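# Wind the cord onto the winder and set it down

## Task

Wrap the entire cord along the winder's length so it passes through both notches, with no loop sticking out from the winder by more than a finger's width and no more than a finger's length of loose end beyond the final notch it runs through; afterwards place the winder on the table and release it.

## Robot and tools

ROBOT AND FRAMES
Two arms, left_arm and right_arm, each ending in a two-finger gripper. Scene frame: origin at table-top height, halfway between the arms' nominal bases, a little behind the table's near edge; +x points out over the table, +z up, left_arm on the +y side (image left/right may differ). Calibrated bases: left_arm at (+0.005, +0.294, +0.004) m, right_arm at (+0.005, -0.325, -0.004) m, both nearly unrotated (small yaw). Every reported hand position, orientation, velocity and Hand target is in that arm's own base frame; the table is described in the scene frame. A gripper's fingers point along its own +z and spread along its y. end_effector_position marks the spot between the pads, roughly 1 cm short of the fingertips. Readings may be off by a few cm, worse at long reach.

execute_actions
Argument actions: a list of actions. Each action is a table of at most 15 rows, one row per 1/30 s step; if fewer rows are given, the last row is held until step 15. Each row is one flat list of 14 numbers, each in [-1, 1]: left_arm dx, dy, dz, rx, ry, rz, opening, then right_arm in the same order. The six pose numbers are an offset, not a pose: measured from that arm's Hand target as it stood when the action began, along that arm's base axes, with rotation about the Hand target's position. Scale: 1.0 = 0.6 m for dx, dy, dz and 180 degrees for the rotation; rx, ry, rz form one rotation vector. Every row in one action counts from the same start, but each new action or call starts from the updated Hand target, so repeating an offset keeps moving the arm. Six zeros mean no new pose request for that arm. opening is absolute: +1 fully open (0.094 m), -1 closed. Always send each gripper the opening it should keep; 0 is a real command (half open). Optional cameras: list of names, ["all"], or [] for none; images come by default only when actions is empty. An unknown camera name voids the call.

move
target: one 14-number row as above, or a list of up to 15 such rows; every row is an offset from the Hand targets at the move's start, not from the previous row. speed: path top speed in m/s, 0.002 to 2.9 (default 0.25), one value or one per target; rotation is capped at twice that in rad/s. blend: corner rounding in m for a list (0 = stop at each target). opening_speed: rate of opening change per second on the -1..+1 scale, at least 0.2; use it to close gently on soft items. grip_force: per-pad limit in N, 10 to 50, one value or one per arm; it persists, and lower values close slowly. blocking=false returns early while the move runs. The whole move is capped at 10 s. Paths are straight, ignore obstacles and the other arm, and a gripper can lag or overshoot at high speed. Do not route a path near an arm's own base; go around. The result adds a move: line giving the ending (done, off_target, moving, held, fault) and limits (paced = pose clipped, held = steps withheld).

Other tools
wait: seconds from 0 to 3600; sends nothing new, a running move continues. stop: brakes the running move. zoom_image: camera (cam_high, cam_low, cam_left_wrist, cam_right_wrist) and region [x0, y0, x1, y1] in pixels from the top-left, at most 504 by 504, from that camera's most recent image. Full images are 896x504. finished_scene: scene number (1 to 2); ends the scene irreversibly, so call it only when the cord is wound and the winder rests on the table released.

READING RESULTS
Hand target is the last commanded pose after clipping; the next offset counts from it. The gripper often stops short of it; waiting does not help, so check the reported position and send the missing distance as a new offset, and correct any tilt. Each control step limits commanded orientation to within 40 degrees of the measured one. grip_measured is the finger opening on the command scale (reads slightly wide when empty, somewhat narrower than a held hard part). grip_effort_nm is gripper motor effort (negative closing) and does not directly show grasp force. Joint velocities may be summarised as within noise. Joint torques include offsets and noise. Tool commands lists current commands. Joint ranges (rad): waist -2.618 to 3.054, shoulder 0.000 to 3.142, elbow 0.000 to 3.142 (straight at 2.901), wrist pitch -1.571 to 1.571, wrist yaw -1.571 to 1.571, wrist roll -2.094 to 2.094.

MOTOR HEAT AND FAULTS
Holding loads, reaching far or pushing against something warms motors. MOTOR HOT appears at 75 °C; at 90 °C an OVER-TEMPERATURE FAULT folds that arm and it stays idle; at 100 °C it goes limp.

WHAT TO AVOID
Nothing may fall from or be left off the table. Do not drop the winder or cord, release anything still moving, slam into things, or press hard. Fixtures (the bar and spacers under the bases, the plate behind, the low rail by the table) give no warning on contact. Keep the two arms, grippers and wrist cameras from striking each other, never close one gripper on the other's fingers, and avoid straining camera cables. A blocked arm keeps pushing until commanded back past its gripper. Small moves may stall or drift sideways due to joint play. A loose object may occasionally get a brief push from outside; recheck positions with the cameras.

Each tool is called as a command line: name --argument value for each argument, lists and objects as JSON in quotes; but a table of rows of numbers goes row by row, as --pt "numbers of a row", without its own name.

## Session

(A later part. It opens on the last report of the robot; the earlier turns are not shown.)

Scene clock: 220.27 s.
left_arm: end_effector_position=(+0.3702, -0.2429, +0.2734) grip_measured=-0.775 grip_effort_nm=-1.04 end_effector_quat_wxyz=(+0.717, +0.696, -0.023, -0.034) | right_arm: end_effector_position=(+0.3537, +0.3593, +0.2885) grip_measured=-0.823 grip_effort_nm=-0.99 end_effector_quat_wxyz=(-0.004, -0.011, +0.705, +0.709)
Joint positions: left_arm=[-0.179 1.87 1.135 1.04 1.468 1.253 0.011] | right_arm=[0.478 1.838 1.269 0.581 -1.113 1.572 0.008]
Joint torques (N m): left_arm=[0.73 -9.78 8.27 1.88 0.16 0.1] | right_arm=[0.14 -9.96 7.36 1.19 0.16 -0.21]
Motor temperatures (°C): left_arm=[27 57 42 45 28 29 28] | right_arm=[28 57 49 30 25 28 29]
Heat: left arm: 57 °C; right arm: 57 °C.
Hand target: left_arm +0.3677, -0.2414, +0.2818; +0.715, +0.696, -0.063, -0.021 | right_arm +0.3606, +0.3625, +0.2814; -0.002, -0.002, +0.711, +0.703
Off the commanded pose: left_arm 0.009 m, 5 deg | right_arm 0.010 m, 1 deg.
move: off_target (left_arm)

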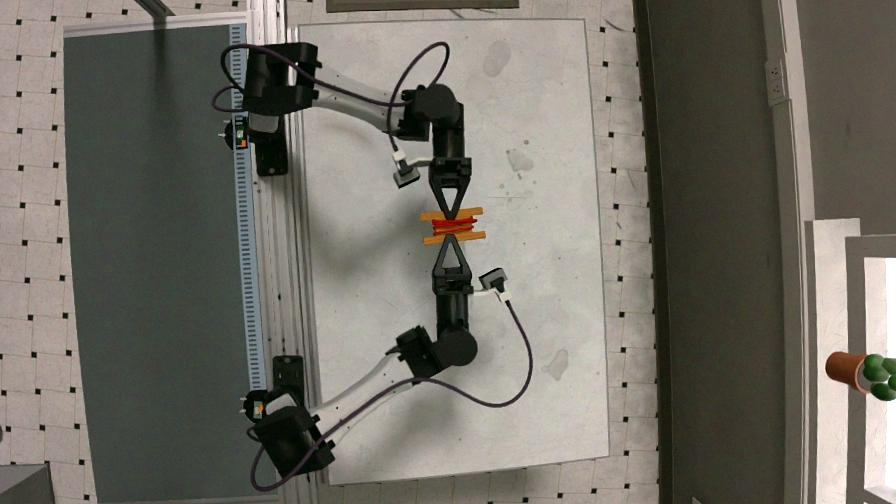

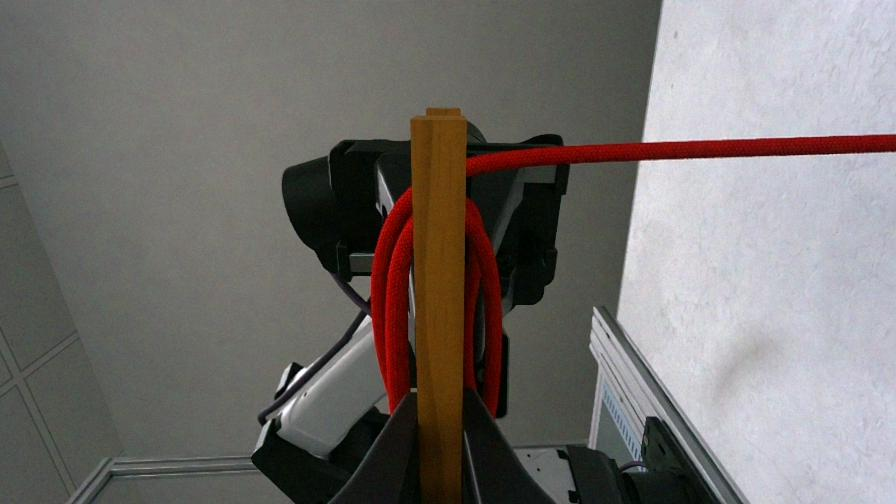

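move --pt "0 0 0 0 0 0 -0.1 0 0 0 0 0 0 -0.95" --pt "0.002 0.13 0 0 0 0 -0.1 0 0 0 0 0 0 -0.95" --pt "0.002 0.13 -0.03 0.014 0.5 0.02 -0.1 -0.02 0.03 0.02 0.03 -0.499 0 -0.95" --pt "0.002 0.13 -0.048 0.028 0.999 0.02 -0.1 -0.02 0.05 0.02 0.059 -0.998 0 -0.95" --speed '[0.1,0.15,0.7,0.7]' --blend '[0,0.02,0.02,0]'

move --pt "0 0 0 0 0 0 -0.1 0 -0.05 0 0.16 0 0 -0.95" --pt "0 0 0 0 0 0 -0.1 0 -0.05 0 0 0 0 -0.95" --speed 0.3 --cameras '["cam_high","cam_low","cam_left_wrist"]'

zoom_image --camera "cam_high" --region '[380, 140, 500, 260]'

Scene clock: 228.40 s.
left_arm: end_effector_position=(+0.3656, -0.1654, +0.2380) grip_measured=-0.102 grip_effort_nm=0.12 end_effector_quat_wxyz=(+0.033, -0.010, +0.718, -0.695) | right_arm: end_effector_position=(+0.3533, +0.3909, +0.2688) grip_measured=-0.826 grip_effort_nm=-0.99 end_effector_quat_wxyz=(+0.705, -0.707, -0.022, +0.052)
Joint positions: left_arm=[0.023 1.724 1.147 -0.12 1.522 -0.841 0.042] | right_arm=[0.53 1.961 1.362 0.597 -1.145 -1.531 0.008]
Joint torques (N m): left_arm=[0.76 -11.45 8.59 1.36 0.13 0.01] | right_arm=[0.59 -16.08 8.43 1.12 0.07 -0.05]
Motor temperatures (°C): left_arm=[27 58 43 44 28 29 27] | right_arm=[28 56 49 31 25 28 30]
Heat: left arm: 58 °C; right arm: 56 °C.
Hand target: left_arm +0.3688, -0.1635, +0.2532; +0.044, +0.002, +0.729, -0.684 | right_arm +0.3486, +0.3926, +0.2933; +0.710, -0.702, -0.039, +0.040
Off the commanded pose: left_arm 0.015 m, 3 deg | right_arm 0.025 m, 3 deg.
move: off_target (left_arm, right_arm)

Scene clock: 232.80 s.
left_arm: end_effector_position=(+0.3650, -0.1654, +0.2384) grip_measured=-0.102 grip_effort_nm=0.12 end_effector_quat_wxyz=(+0.025, -0.017, +0.718, -0.695) | right_arm: end_effector_position=(+0.3511, +0.3655, +0.2693) grip_measured=-0.826 grip_effort_nm=-0.99 end_effector_quat_wxyz=(+0.706, -0.706, -0.022, +0.052)
Joint positions: left_arm=[0.023 1.724 1.154 -0.149 1.522 -0.84 0.042] | right_arm=[0.48 1.911 1.291 0.623 -1.195 -1.525 0.008]
Joint torques (N m): left_arm=[0.75 -11.23 8.77 1.35 0.14 0.2] | right_arm=[-0.43 -15.58 8.35 1.1 -0.06 -0.04]
Motor temperatures (°C): left_arm=[27 58 44 43 28 29 27] | right_arm=[28 57 49 31 25 28 30]
Heat: left arm: 58 °C; right arm: 57 °C.
Hand target: left_arm +0.3688, -0.1635, +0.2532; +0.044, +0.002, +0.729, -0.684 | right_arm +0.3486, +0.3625, +0.2934; +0.710, -0.702, -0.040, +0.040
Off the commanded pose: left_arm 0.015 m, 3 deg | right_arm 0.024 m, 3 deg.
move: off_target (right_arm)

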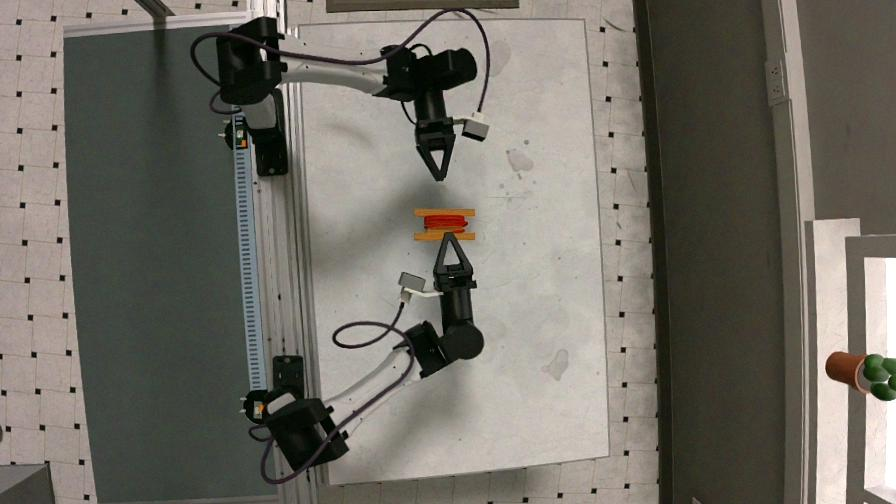

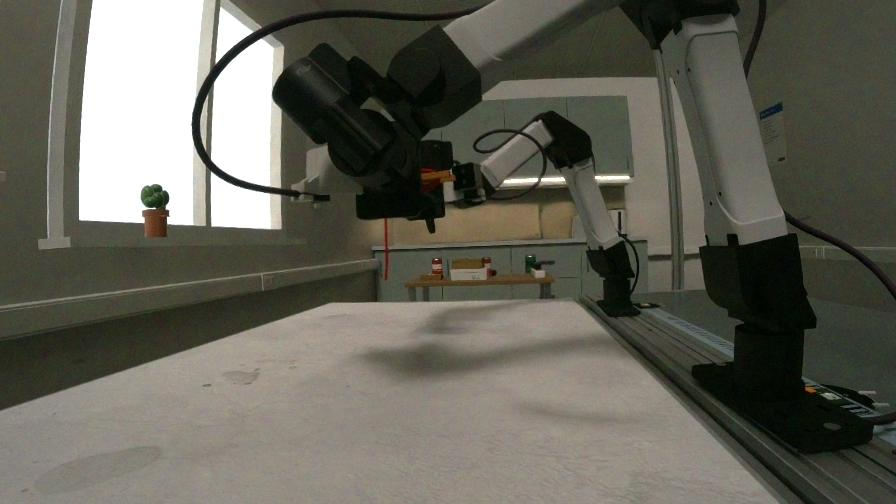

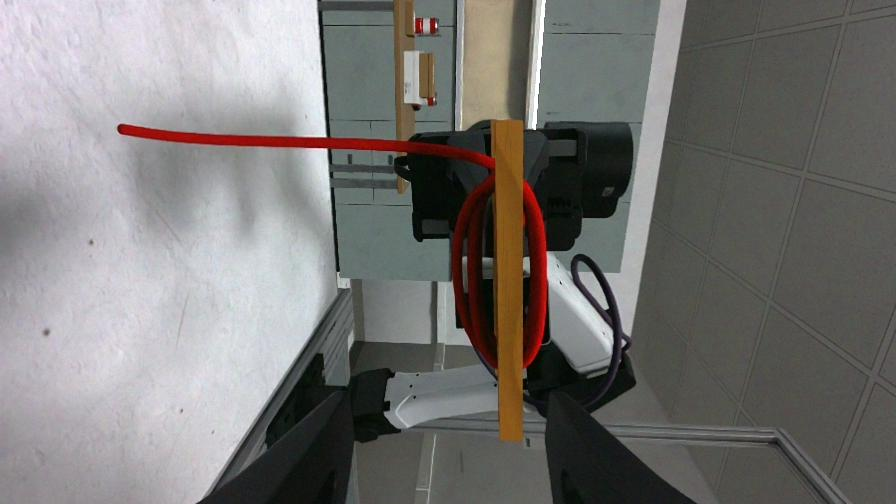

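Scaled by 4.200 from the camera's image (finer frame: 1280x720).

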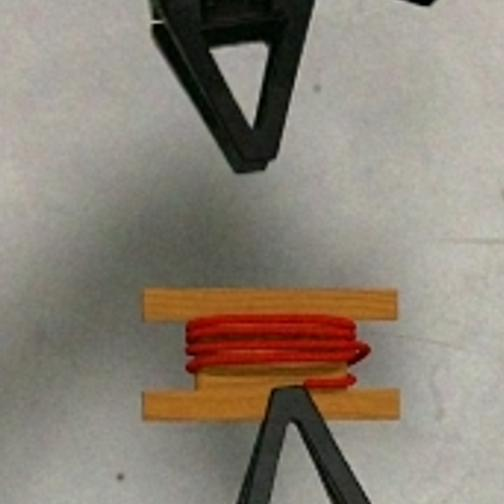

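move --target '[0.006,-0.1,0.022,0.001,0.028,-0.02,-0.1,0,0,0,0,0,0,-0.95]' --speed 0.14 --cameras '["cam_high","cam_left_wrist"]'

Scene clock: 236.23 s.
left_arm: end_effector_position=(+0.3649, -0.2208, +0.2655) grip_measured=-0.102 grip_effort_nm=0.12 end_effector_quat_wxyz=(-0.029, -0.015, +0.731, -0.682) | right_arm: end_effector_position=(+0.3511, +0.3655, +0.2689) grip_measured=-0.826 grip_effort_nm=-0.99 end_effector_quat_wxyz=(+0.705, -0.707, -0.021, +0.052)
Joint positions: left_arm=[-0.127 1.738 1.274 -0.117 1.445 -1.057 0.042] | right_arm=[0.48 1.911 1.291 0.62 -1.195 -1.527 0.008]
Joint torques (N m): left_arm=[-0.05 -8.51 7.06 2.46 0.08 -0.09] | right_arm=[-0.43 -15.65 8.4 1.09 -0.07 -0.05]
Motor temperatures (°C): left_arm=[27 58 44 43 28 29 27] | right_arm=[28 57 49 31 25 28 30]
Heat: left arm: 58 °C; right arm: 57 °C.
Hand target: left_arm +0.3725, -0.2235, +0.2663; -0.009, -0.006, +0.731, -0.683 | right_arm +0.3486, +0.3625, +0.2934; +0.710, -0.702, -0.040, +0.040
Off the commanded pose: left_arm 0.008 m, 3 deg | right_arm 0.025 m, 3 deg.
move: off_target (left_arm)

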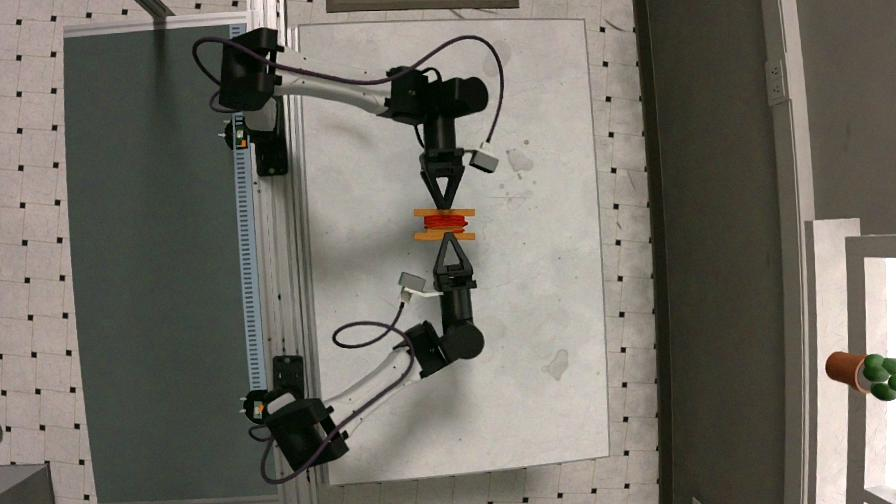

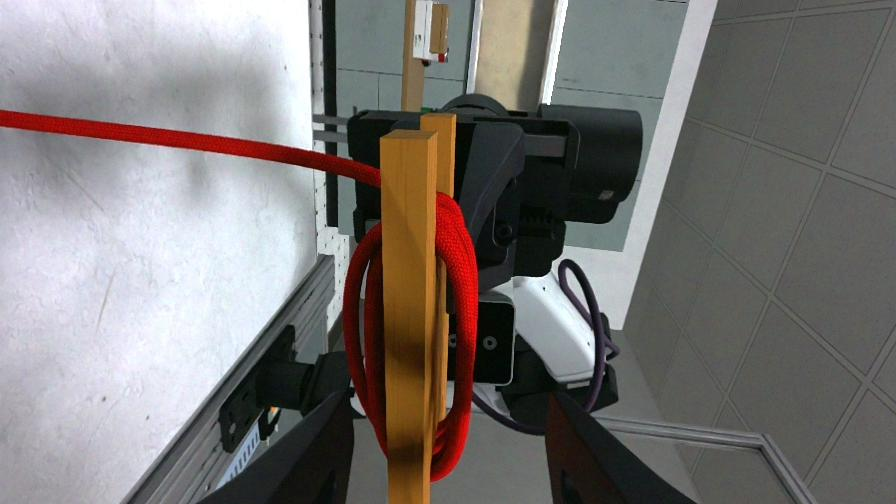

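Board at px ~408 → lower ~1 cm. Tail lead fine.

move --pt "0.002 -0.005 -0.026 0 0 0 -0.1 0 0 0 0 0 0 -0.95" --pt "0.002 -0.03 -0.02 0 0 0 -0.1 0 0 0 0 0 0 -0.95" --pt "0.002 -0.03 -0.02 0 0 0 -0.92 0 0 0 0 0 0 -0.95" --speed 0.12 --opening_speed 0.8 --cameras '["cam_left_wrist"]'

Scene clock: 241.57 s.
left_arm: end_effector_position=(+0.3696, -0.2400, +0.2640) grip_measured=-0.751 grip_effort_nm=-1.04 end_effector_quat_wxyz=(-0.016, +0.000, +0.730, -0.683) | right_arm: end_effector_position=(+0.3507, +0.3653, +0.2738) grip_measured=-0.826 grip_effort_nm=-0.99 end_effector_quat_wxyz=(+0.707, -0.705, -0.025, +0.048)
Joint positions: left_arm=[-0.176 1.756 1.242 0.109 1.405 -1.192 0.012] | right_arm=[0.48 1.905 1.297 0.62 -1.195 -1.528 0.008]
Joint torques (N m): left_arm=[0.1 -8.7 4.67 2.48 -0.01 -0.09] | right_arm=[-0.42 -14.94 8.05 1.08 -0.06 -0.03]
Motor temperatures (°C): left_arm=[27 57 44 45 28 29 27] | right_arm=[28 58 49 31 25 28 30]
Heat: left arm: 57 °C; right arm: 58 °C.
Hand target: left_arm +0.3736, -0.2414, +0.2542; -0.009, -0.006, +0.731, -0.683 | right_arm +0.3486, +0.3626, +0.2933; +0.710, -0.702, -0.039, +0.040
Off the commanded pose: left_arm 0.011 m, 1 deg | right_arm 0.020 m, 2 deg.
move: off_target (left_arm)

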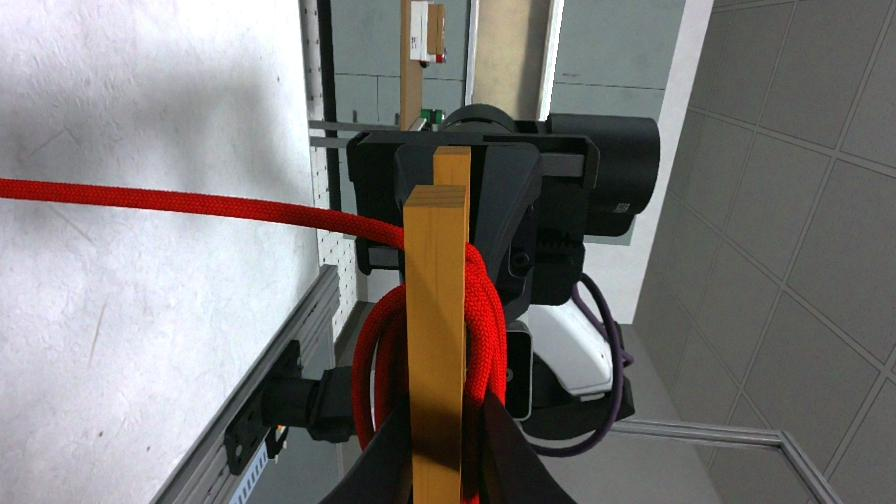

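move --pt "0 0 0 0 0 0 -0.92 0 0 0 0 0 0 -0.1" --pt "0 0 0 0 0 0 -0.92 0.006 -0.13 0 0 0 0 -0.1" --pt "0 0 0.046 -0.014 -0.5 0 -0.92 0.004 -0.13 -0.02 0.03 0.495 0 -0.1" --pt "0 0 0.046 -0.028 -0.999 0 -0.92 0.004 -0.13 -0.02 -0.06 0.998 0 -0.1" --speed '[0.1,0.12,0.7,0.7]' --blend '[0,0.02,0,0]'

move --target '[0,0,0,-0.001,-0.028,-0.025,-0.92,0,0,0,0,0,0,-0.1]' --speed 0.12 --cameras '["cam_high","cam_low","cam_right_wrist"]'

zoom_image --camera "cam_high" --region '[380, 140, 500, 260]'

Scene clock: 251.13 s.
left_arm: end_effector_position=(+0.3730, -0.2409, +0.2764) grip_measured=-0.765 grip_effort_nm=-1.04 end_effector_quat_wxyz=(+0.727, +0.684, +0.027, -0.054) | right_arm: end_effector_position=(+0.3497, +0.2864, +0.2712) grip_measured=-0.102 grip_effort_nm=0.12 end_effector_quat_wxyz=(+0.001, +0.002, +0.711, +0.704)
Joint positions: left_arm=[-0.176 1.884 1.103 1.209 1.416 1.033 0.011] | right_arm=[0.311 1.726 1.082 0.612 -1.256 1.541 0.042]
Joint torques (N m): left_arm=[0.34 -9.09 7.36 1.98 -0.14 0.25] | right_arm=[-0.66 -11.02 8.28 1.16 -0.12 0.04]
Motor temperatures (°C): left_arm=[27 57 43 47 28 29 28] | right_arm=[28 58 49 31 25 28 30]
Heat: left arm: 57 °C; right arm: 58 °C.
Hand target: left_arm +0.3736, -0.2414, +0.2819; +0.730, +0.683, -0.009, -0.027 | right_arm +0.3511, +0.2845, +0.2814; -0.002, -0.003, +0.711, +0.703
Off the commanded pose: left_arm 0.005 m, 5 deg | right_arm 0.010 m, 1 deg.
move: off_target (left_arm)

Scene clock: 252.83 s.
left_arm: end_effector_position=(+0.3743, -0.2425, +0.2770) grip_measured=-0.765 grip_effort_nm=-1.04 end_effector_quat_wxyz=(+0.721, +0.691, -0.022, -0.044) | right_arm: end_effector_position=(+0.3498, +0.2864, +0.2708) grip_measured=-0.102 grip_effort_nm=0.12 end_effector_quat_wxyz=(-0.001, +0.003, +0.711, +0.703)
Joint positions: left_arm=[-0.176 1.93 1.165 1.258 1.476 1.05 0.011] | right_arm=[0.311 1.726 1.084 0.606 -1.256 1.541 0.042]
Joint torques (N m): left_arm=[0.65 -8.81 7.9 2.2 0.01 0] | right_arm=[-0.66 -11.08 8.29 1.16 -0.13 0.01]
Motor temperatures (°C): left_arm=[27 57 43 46 28 29 28] | right_arm=[28 58 49 30 25 28 30]
Heat: left arm: 57 °C; right arm: 58 °C.
Hand target: left_arm +0.3736, -0.2414, +0.2818; +0.728, +0.681, -0.068, -0.026 | right_arm +0.3510, +0.2845, +0.2813; -0.003, -0.002, +0.711, +0.703
Off the commanded pose: left_arm 0.005 m, 6 deg | right_arm 0.011 m, 1 deg.
move: off_target (left_arm)

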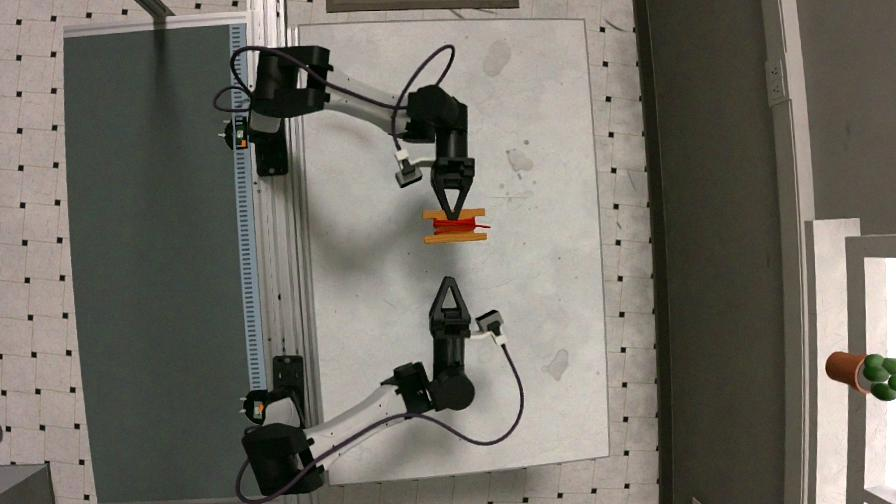

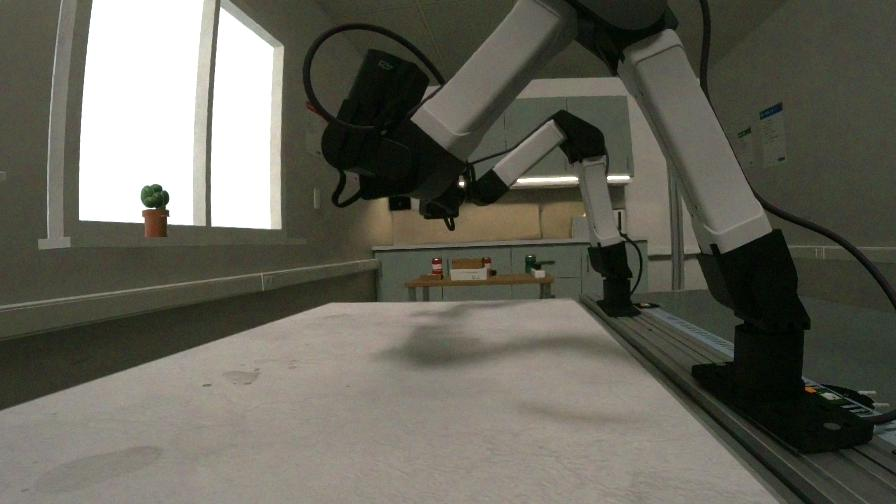

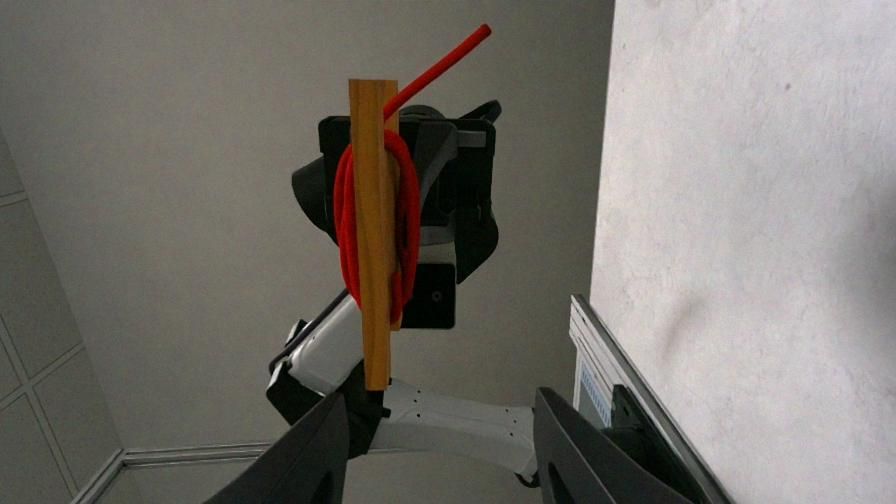

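Scaled by 4.200 from the camera's image (finer frame: 1280x720).

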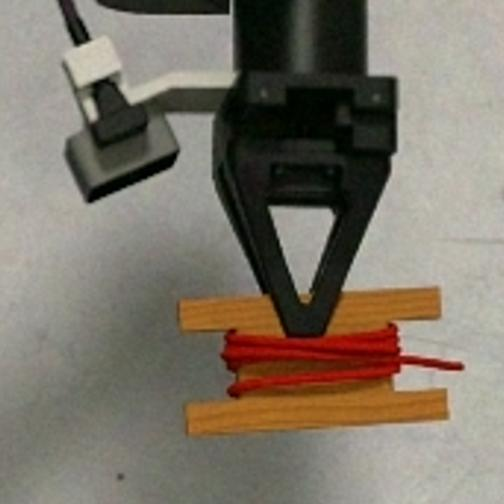

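move --pt "0 0 -0.18 0 0 0 -0.92 -0.043 -0.05 -0.05 -0.4975 0 0.0 0.55" --pt "0 0 -0.18 0 0 0 -0.92 -0.043 0.17 -0.05 -0.4975 0 0.03 0.55" --speed 0.25 --cameras '["cam_high","cam_low","cam_right_wrist"]'

Scene clock: 262.70 s.
left_arm: end_effector_position=(+0.3825, -0.2439, +0.1784) grip_measured=-0.765 grip_effort_nm=-1.04 end_effector_quat_wxyz=(+0.714, +0.698, -0.002, -0.058) | right_arm: end_effector_position=(+0.3252, +0.3841, +0.2557) grip_measured=+0.548 grip_effort_nm=0.12 end_effector_quat_wxyz=(+0.150, -0.031, +0.970, +0.189)
Joint positions: left_arm=[-0.176 2.127 1.071 1.331 1.476 1.219 0.011] | right_arm=[0.856 2.307 2.784 -1.562 -0.036 0.801 0.073]
Joint torques (N m): left_arm=[0.64 -9.52 3.75 2.85 0.14 0.53] | right_arm=[0.02 -12.08 6.67 0.92 -0.07 0.12]
Motor temperatures (°C): left_arm=[27 57 43 48 28 30 28] | right_arm=[28 57 49 30 25 28 29]
Heat: left arm: 57 °C; right arm: 57 °C.
Hand target: left_arm +0.3737, -0.2414, +0.1739; +0.728, +0.681, -0.068, -0.025 | right_arm +0.3252, +0.3865, +0.2514; -0.033, -0.030, +0.999, -0.003
Off the commanded pose: left_arm 0.010 m, 9 deg | right_arm 0.005 m, 31 deg.
joint sent to its limit (right arm) — joint 4 (wrist pitch), lower limit. The joint targets are off in orientation, not in position.
move: off_target (left_arm, right_arm)

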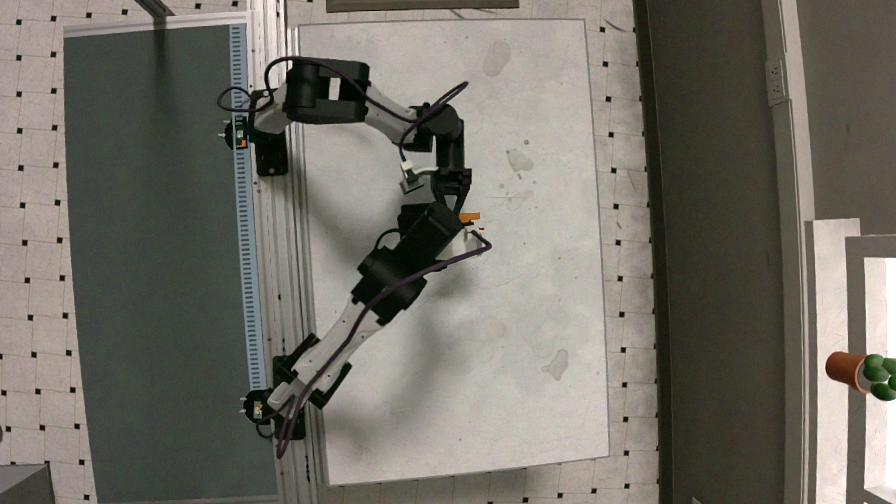

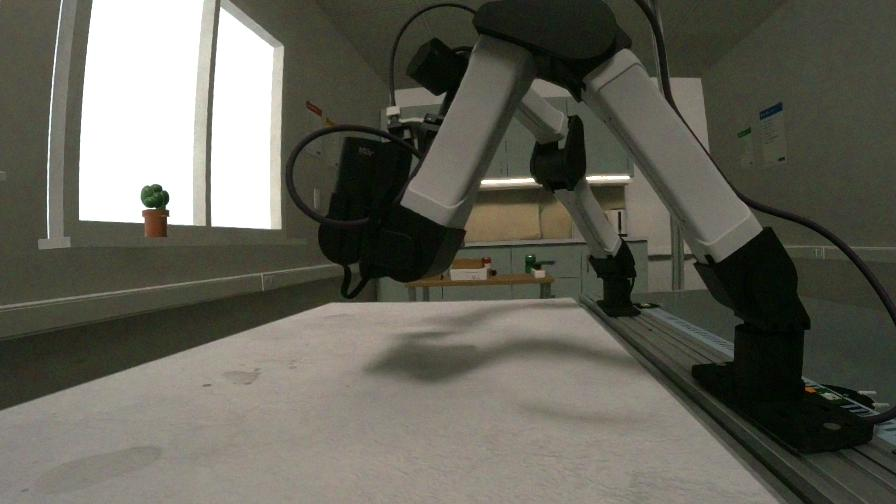

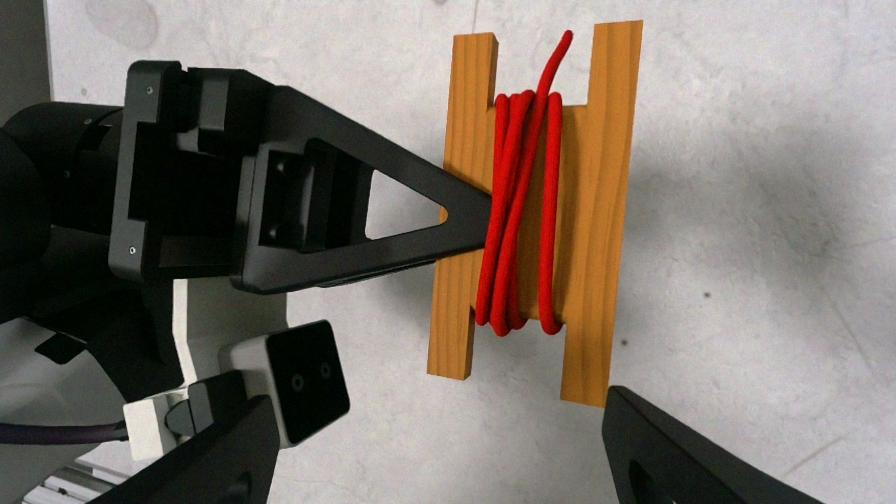

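move --target '[0,0,0,0,0,0,-0.92,0,-0.038,-0.06,0,0,0,0.55]' --speed 0.15 --cameras '["cam_high","cam_right_wrist"]'

Scene clock: 266.50 s.
left_arm: end_effector_position=(+0.3825, -0.2439, +0.1784) grip_measured=-0.765 grip_effort_nm=-1.04 end_effector_quat_wxyz=(+0.714, +0.698, -0.002, -0.058) | right_arm: end_effector_position=(+0.3270, +0.3700, +0.2165) grip_measured=+0.548 grip_effort_nm=0.12 end_effector_quat_wxyz=(+0.105, -0.020, +0.984, +0.144)
Joint positions: left_arm=[-0.176 2.127 1.071 1.331 1.476 1.219 0.011] | right_arm=[0.831 2.307 2.654 -1.562 -0.046 0.799 0.073]
Joint torques (N m): left_arm=[0.64 -9.52 3.75 2.85 0.14 0.53] | right_arm=[-0.72 -15.61 3.56 0.71 -0.06 -0.14]
Motor temperatures (°C): left_arm=[27 57 42 49 28 30 28] | right_arm=[28 59 49 30 25 28 29]
Heat: left arm: 57 °C; right arm: 59 °C.
Hand target: left_arm +0.3737, -0.2414, +0.1739; +0.728, +0.681, -0.068, -0.025 | right_arm +0.3253, +0.3637, +0.2154; -0.033, -0.030, +0.999, -0.003
Off the commanded pose: left_arm 0.010 m, 9 deg | right_arm 0.007 m, 23 deg.
joint sent to its limit (right arm) — joint 4 (wrist pitch), lower limit. The joint targets are off in orientation, not in position.
move: off_target (right_arm)

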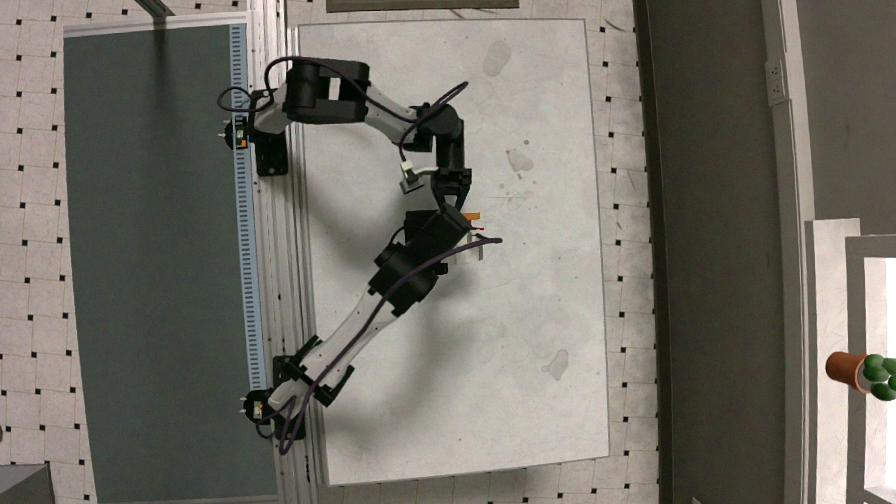

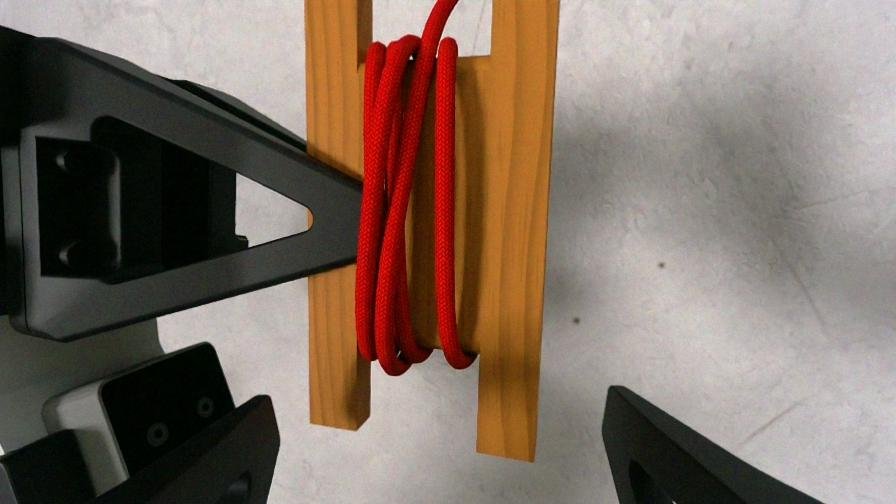

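move --target '[0,0,0,0,0,0,-0.92,0.025,0.002,-0.046,0,0,0,0.55]' --speed 0.1 --cameras '["cam_right_wrist","cam_left_wrist"]'

Scene clock: 270.53 s.
left_arm: end_effector_position=(+0.3830, -0.2440, +0.1754) grip_measured=-0.765 grip_effort_nm=-1.04 end_effector_quat_wxyz=(+0.713, +0.698, +0.001, -0.061) | right_arm: end_effector_position=(+0.3354, +0.3670, +0.1990) grip_measured=+0.549 grip_effort_nm=0.12 end_effector_quat_wxyz=(+0.093, -0.020, +0.987, +0.131)
Joint positions: left_arm=[-0.176 2.135 1.071 1.331 1.476 1.219 0.011] | right_arm=[0.812 2.344 2.654 -1.562 -0.052 0.779 0.073]
Joint torques (N m): left_arm=[0.65 -10.18 3.75 2.87 0.15 0.52] | right_arm=[-0.85 -11.79 6.34 0.66 0.01 -0.14]
Motor temperatures (°C): left_arm=[27 57 42 50 28 30 28] | right_arm=[28 60 48 30 25 28 29]
Heat: left arm: 57 °C; right arm: 60 °C.
Hand target: left_arm +0.3737, -0.2414, +0.1739; +0.728, +0.681, -0.068, -0.025 | right_arm +0.3402, +0.3649, +0.1878; -0.033, -0.030, +0.999, -0.003
Off the commanded pose: left_arm 0.010 m, 9 deg | right_arm 0.012 m, 21 deg.
joint sent to its limit (right arm) — joint 4 (wrist pitch), lower limit. The joint targets are off in orientation, not in position.
move: off_target (right_arm)
Images, in order (width x height): cam_left_wrist 896x504, cam_right_wrist 896x504.

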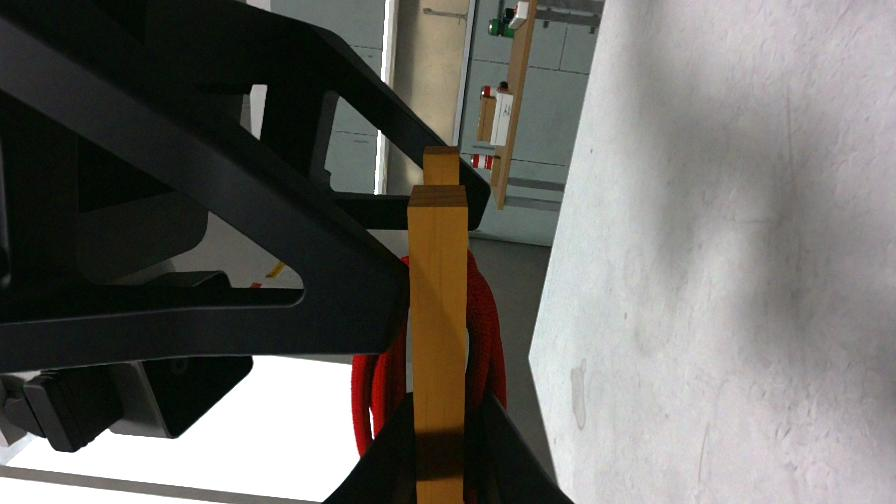

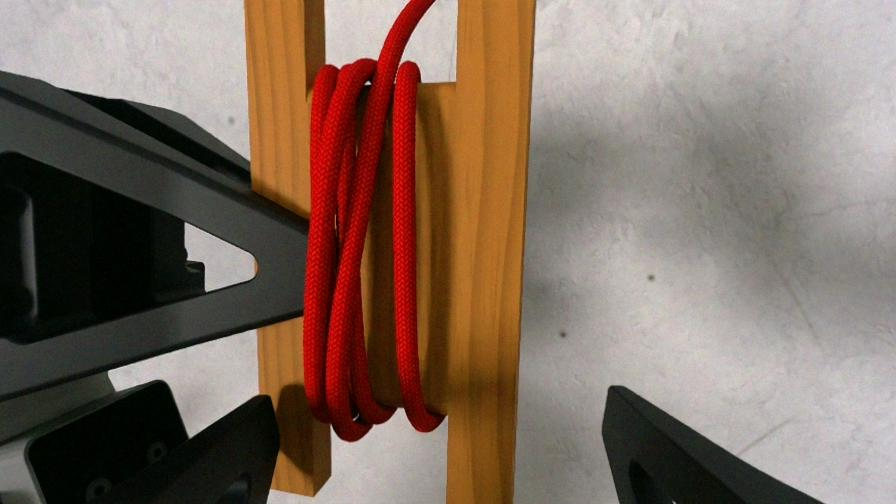

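move --pt "0 0 0 0 0 0 -0.92 0 0.02 0.01 0 0 0 0.55" --pt "0 0 0 0 0 0 -0.92 0.002 0.022 -0.02 0 0 0 0.55" --speed 0.08 --cameras '["cam_right_wrist","cam_left_wrist"]'

Scene clock: 278.57 s.
left_arm: end_effector_position=(+0.3833, -0.2441, +0.1731) grip_measured=-0.766 grip_effort_nm=-1.04 end_effector_quat_wxyz=(+0.713, +0.698, +0.003, -0.063) | right_arm: end_effector_position=(+0.3424, +0.3748, +0.1949) grip_measured=+0.549 grip_effort_nm=0.12 end_effector_quat_wxyz=(+0.098, -0.021, +0.985, +0.138)
Joint positions: left_arm=[-0.176 2.141 1.071 1.331 1.476 1.219 0.011] | right_arm=[0.812 2.391 2.718 -1.562 -0.053 0.779 0.073]
Joint torques (N m): left_arm=[0.65 -10.67 3.75 2.88 0.15 0.51] | right_arm=[0.64 -11 5.83 0.68 0.06 -0.01]
Motor temperatures (°C): left_arm=[27 56 41 52 28 30 29] | right_arm=[28 60 48 29 25 28 29]
Heat: left arm: 56 °C; right arm: 60 °C.
Hand target: left_arm +0.3737, -0.2414, +0.1740; +0.728, +0.681, -0.068, -0.025 | right_arm +0.3415, +0.3781, +0.1757; -0.033, -0.030, +0.999, -0.003
Off the commanded pose: left_arm 0.010 m, 10 deg | right_arm 0.019 m, 22 deg.
joint sent to its limit (right arm) — joint 4 (wrist pitch), lower limit. The joint targets are off in orientation, not in position.
move: off_target (right_arm)
Images, in order (width x height): cam_left_wrist 896x504, cam_right_wrist 896x504.

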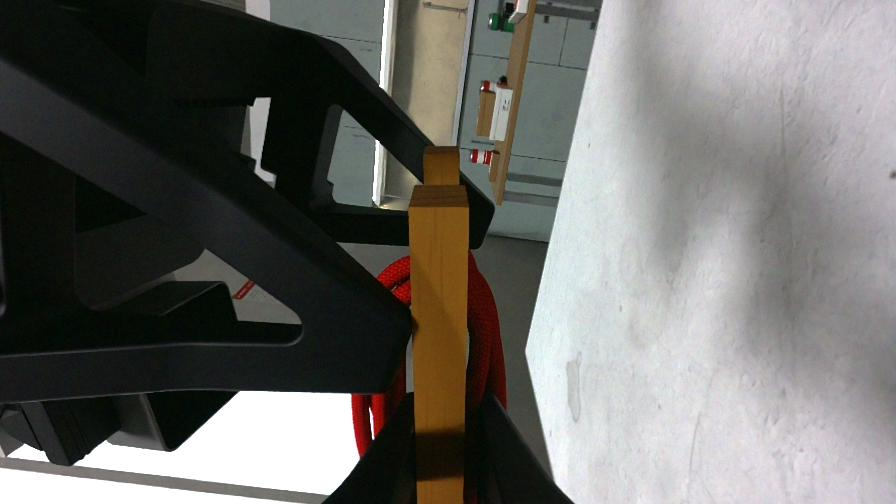

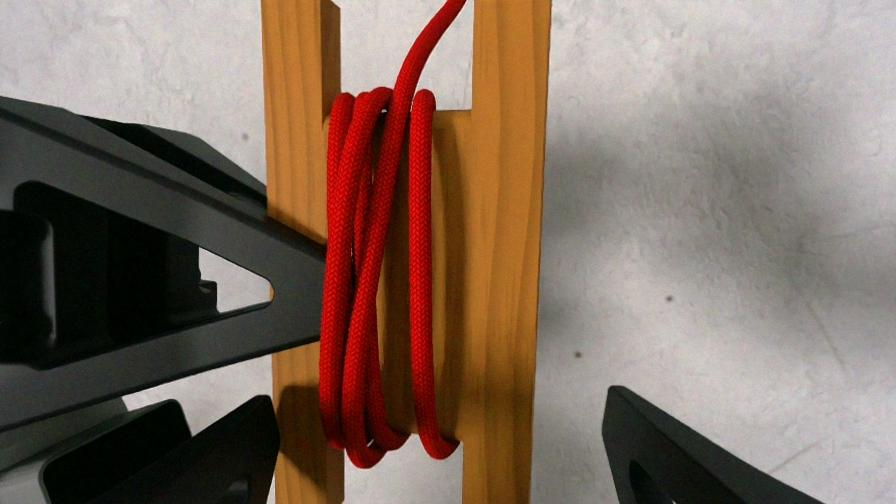

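move --pt "0 0 0 0 0 0 -0.92 0 0.016 0.0 0 0 0 0.55" --pt "0 0 0 0 0 0 -0.92 0 0.016 -0.03 0 0 0 0.55" --speed 0.08 --cameras '["cam_right_wrist","cam_left_wrist"]'

Scene clock: 284.73 s.
left_arm: end_effector_position=(+0.3839, -0.2416, +0.1725) grip_measured=-0.766 grip_effort_nm=-1.04 end_effector_quat_wxyz=(+0.713, +0.698, +0.004, -0.060) | right_arm: end_effector_position=(+0.3427, +0.3856, +0.1695) grip_measured=+0.549 grip_effort_nm=0.12 end_effector_quat_wxyz=(+0.083, -0.027, +0.988, +0.124)
Joint positions: left_arm=[-0.17 2.141 1.066 1.338 1.476 1.219 0.011] | right_arm=[0.826 2.468 2.761 -1.568 -0.053 0.779 0.073]
Joint torques (N m): left_arm=[0.09 -10.58 4.1 2.87 0.15 0.48] | right_arm=[0.54 -13.26 5.48 0.67 0.08 0.1]
Motor temperatures (°C): left_arm=[27 55 40 52 28 30 29] | right_arm=[28 60 48 29 25 28 29]
Heat: left arm: 55 °C; right arm: 60 °C.
Hand target: left_arm +0.3737, -0.2415, +0.1740; +0.728, +0.681, -0.068, -0.025 | right_arm +0.3415, +0.3877, +0.1577; -0.033, -0.030, +0.999, -0.003
Off the commanded pose: left_arm 0.010 m, 10 deg | right_arm 0.012 m, 20 deg.
joint sent to its limit (right arm) — joint 4 (wrist pitch), lower limit. The joint targets are off in orientation, not in position.
move: off_target (right_arm)
Images, in order (width x height): cam_left_wrist 896x504, cam_right_wrist 896x504.

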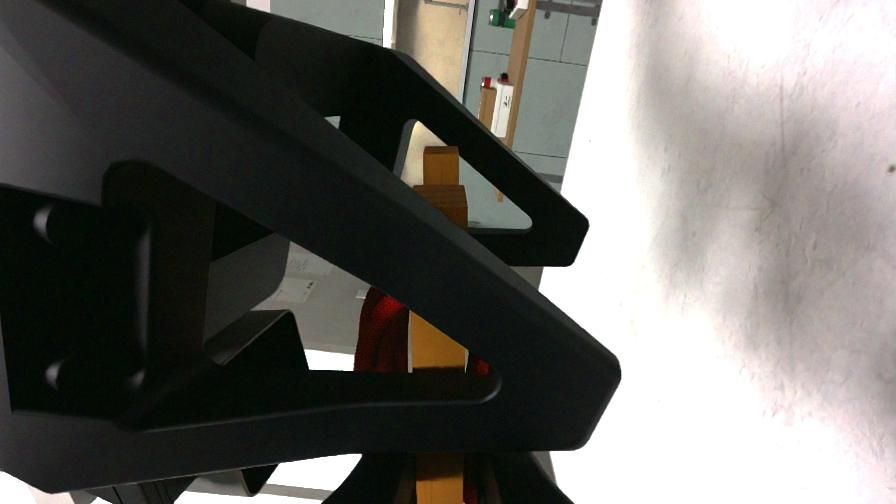

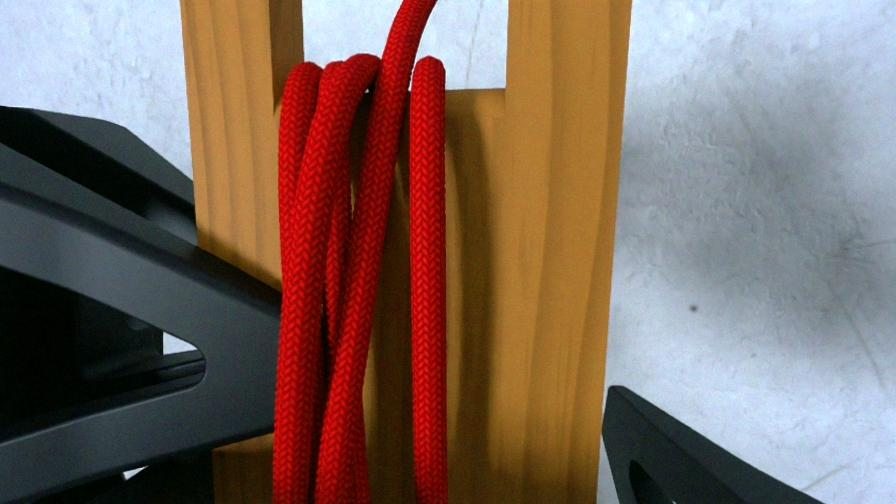

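move --target '[0,0,0,0,0,0,-0.92,0,0,0,0,0,0,-0.1]' --opening_speed 0.4 --cameras '["cam_left_wrist","cam_right_wrist"]'

Scene clock: 287.47 s.
left_arm: end_effector_position=(+0.3839, -0.2416, +0.1725) grip_measured=-0.766 grip_effort_nm=-1.04 end_effector_quat_wxyz=(+0.713, +0.698, +0.004, -0.060) | right_arm: end_effector_position=(+0.3400, +0.3880, +0.1695) grip_measured=+0.165 grip_effort_nm=-0.99 end_effector_quat_wxyz=(+0.081, -0.026, +0.988, +0.127)
Joint positions: left_arm=[-0.17 2.141 1.066 1.338 1.476 1.219 0.011] | right_arm=[0.832 2.468 2.761 -1.568 -0.058 0.788 0.055]
Joint torques (N m): left_arm=[0.09 -10.58 4.1 2.87 0.15 0.48] | right_arm=[0.01 -13.23 5.48 0.68 0.09 0.02]
Motor temperatures (°C): left_arm=[27 55 40 52 28 30 29] | right_arm=[28 60 48 29 25 28 29]
Heat: left arm: 55 °C; right arm: 60 °C.
Hand target: left_arm +0.3737, -0.2415, +0.1740; +0.728, +0.681, -0.068, -0.025 | right_arm +0.3415, +0.3877, +0.1577; -0.033, -0.030, +0.999, -0.003
Off the commanded pose: left_arm 0.010 m, 10 deg | right_arm 0.012 m, 20 deg.
joint sent to its limit (right arm) — joint 4 (wrist pitch), lower limit. The joint targets are off in orientation, not in position.
move: done

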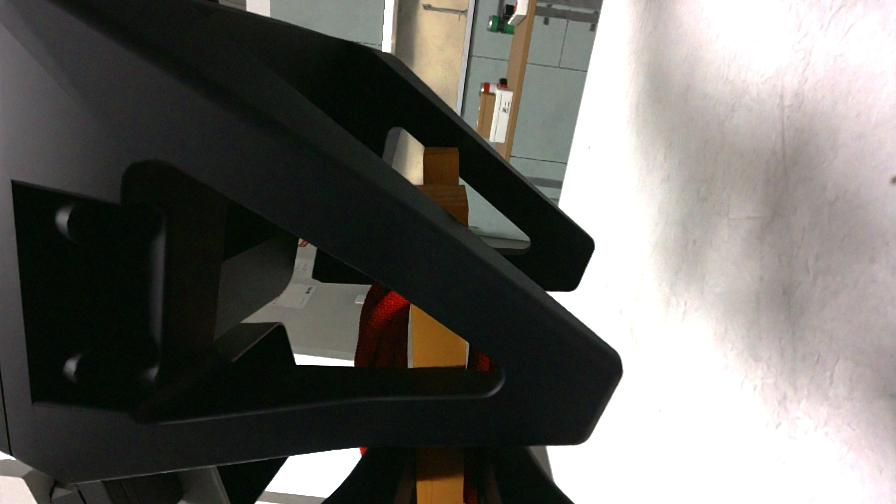

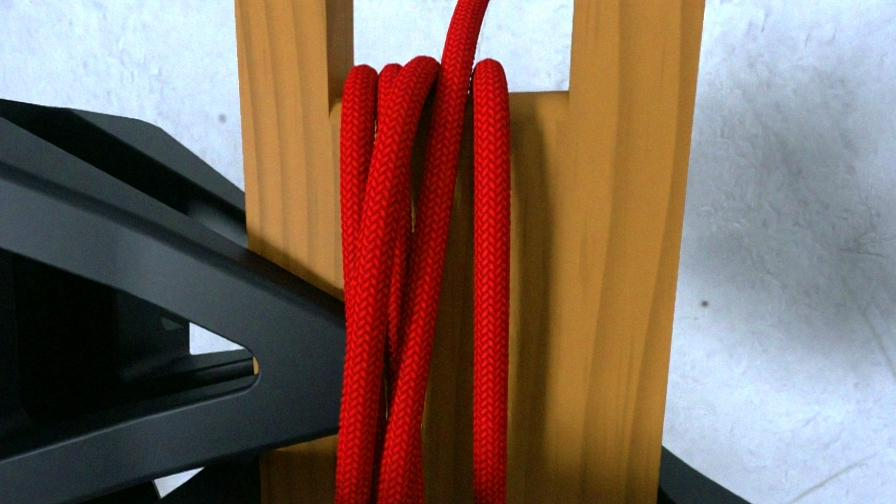

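move --pt "0 0 0 0 0 0 -0.1 0 0 0 0 0 0 -0.1" --pt "0 0.2 0 0 0 0 -0.1 0 0 0 0 0 0 -0.1" --pt "0 0.2 0.05 0 0 0 -0.1 0 0 -0.215 0 0 0 -0.1" --speed '[0.1,0.12,0.12]' --cameras '["cam_low","cam_right_wrist"]'

Scene clock: 295.20 s.
left_arm: end_effector_position=(+0.3890, -0.1217, +0.1867) grip_measured=-0.103 grip_effort_nm=0.12 end_effector_quat_wxyz=(+0.712, +0.693, +0.096, +0.050) | right_arm: end_effector_position=(+0.3390, +0.3868, +0.0343) grip_measured=+0.162 grip_effort_nm=-0.99 end_effector_quat_wxyz=(-0.011, -0.023, +0.999, +0.031)
Joint positions: left_arm=[0.136 1.972 0.859 1.385 1.497 1.231 0.042] | right_arm=[0.832 2.748 2.778 -1.571 -0.058 0.787 0.055]
Joint torques (N m): left_arm=[0.92 -12.66 5.44 2.45 0.59 -0.11] | right_arm=[0.1 -15.01 7.3 0.23 0.12 -0.07]
Motor temperatures (°C): left_arm=[27 56 39 51 28 30 28] | right_arm=[28 61 47 29 25 28 29]
Heat: left arm: 56 °C; right arm: 61 °C.
Hand target: left_arm +0.3736, -0.1214, +0.2039; +0.728, +0.681, -0.068, -0.025 | right_arm +0.3415, +0.3877, +0.0287; -0.033, -0.030, +0.999, -0.003
Off the commanded pose: left_arm 0.023 m, 21 deg | right_arm 0.006 m, 5 deg.
joint sent to its limit (left arm) — joint 5 (wrist yaw), upper limit. The joint targets are off in orientation, not in position.
joint sent to its limit (right arm) — joint 4 (wrist pitch), lower limit. The joint targets are off in orientation, not in position.
move: off_target (left_arm, right_arm)

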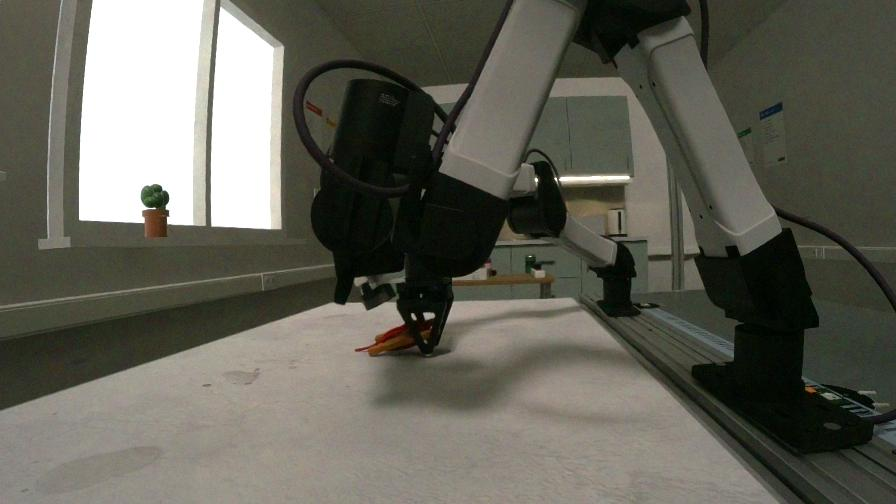

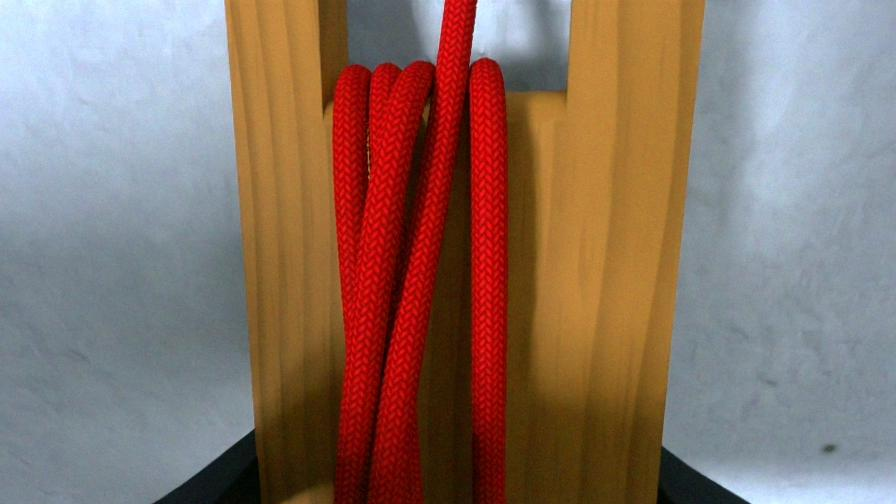

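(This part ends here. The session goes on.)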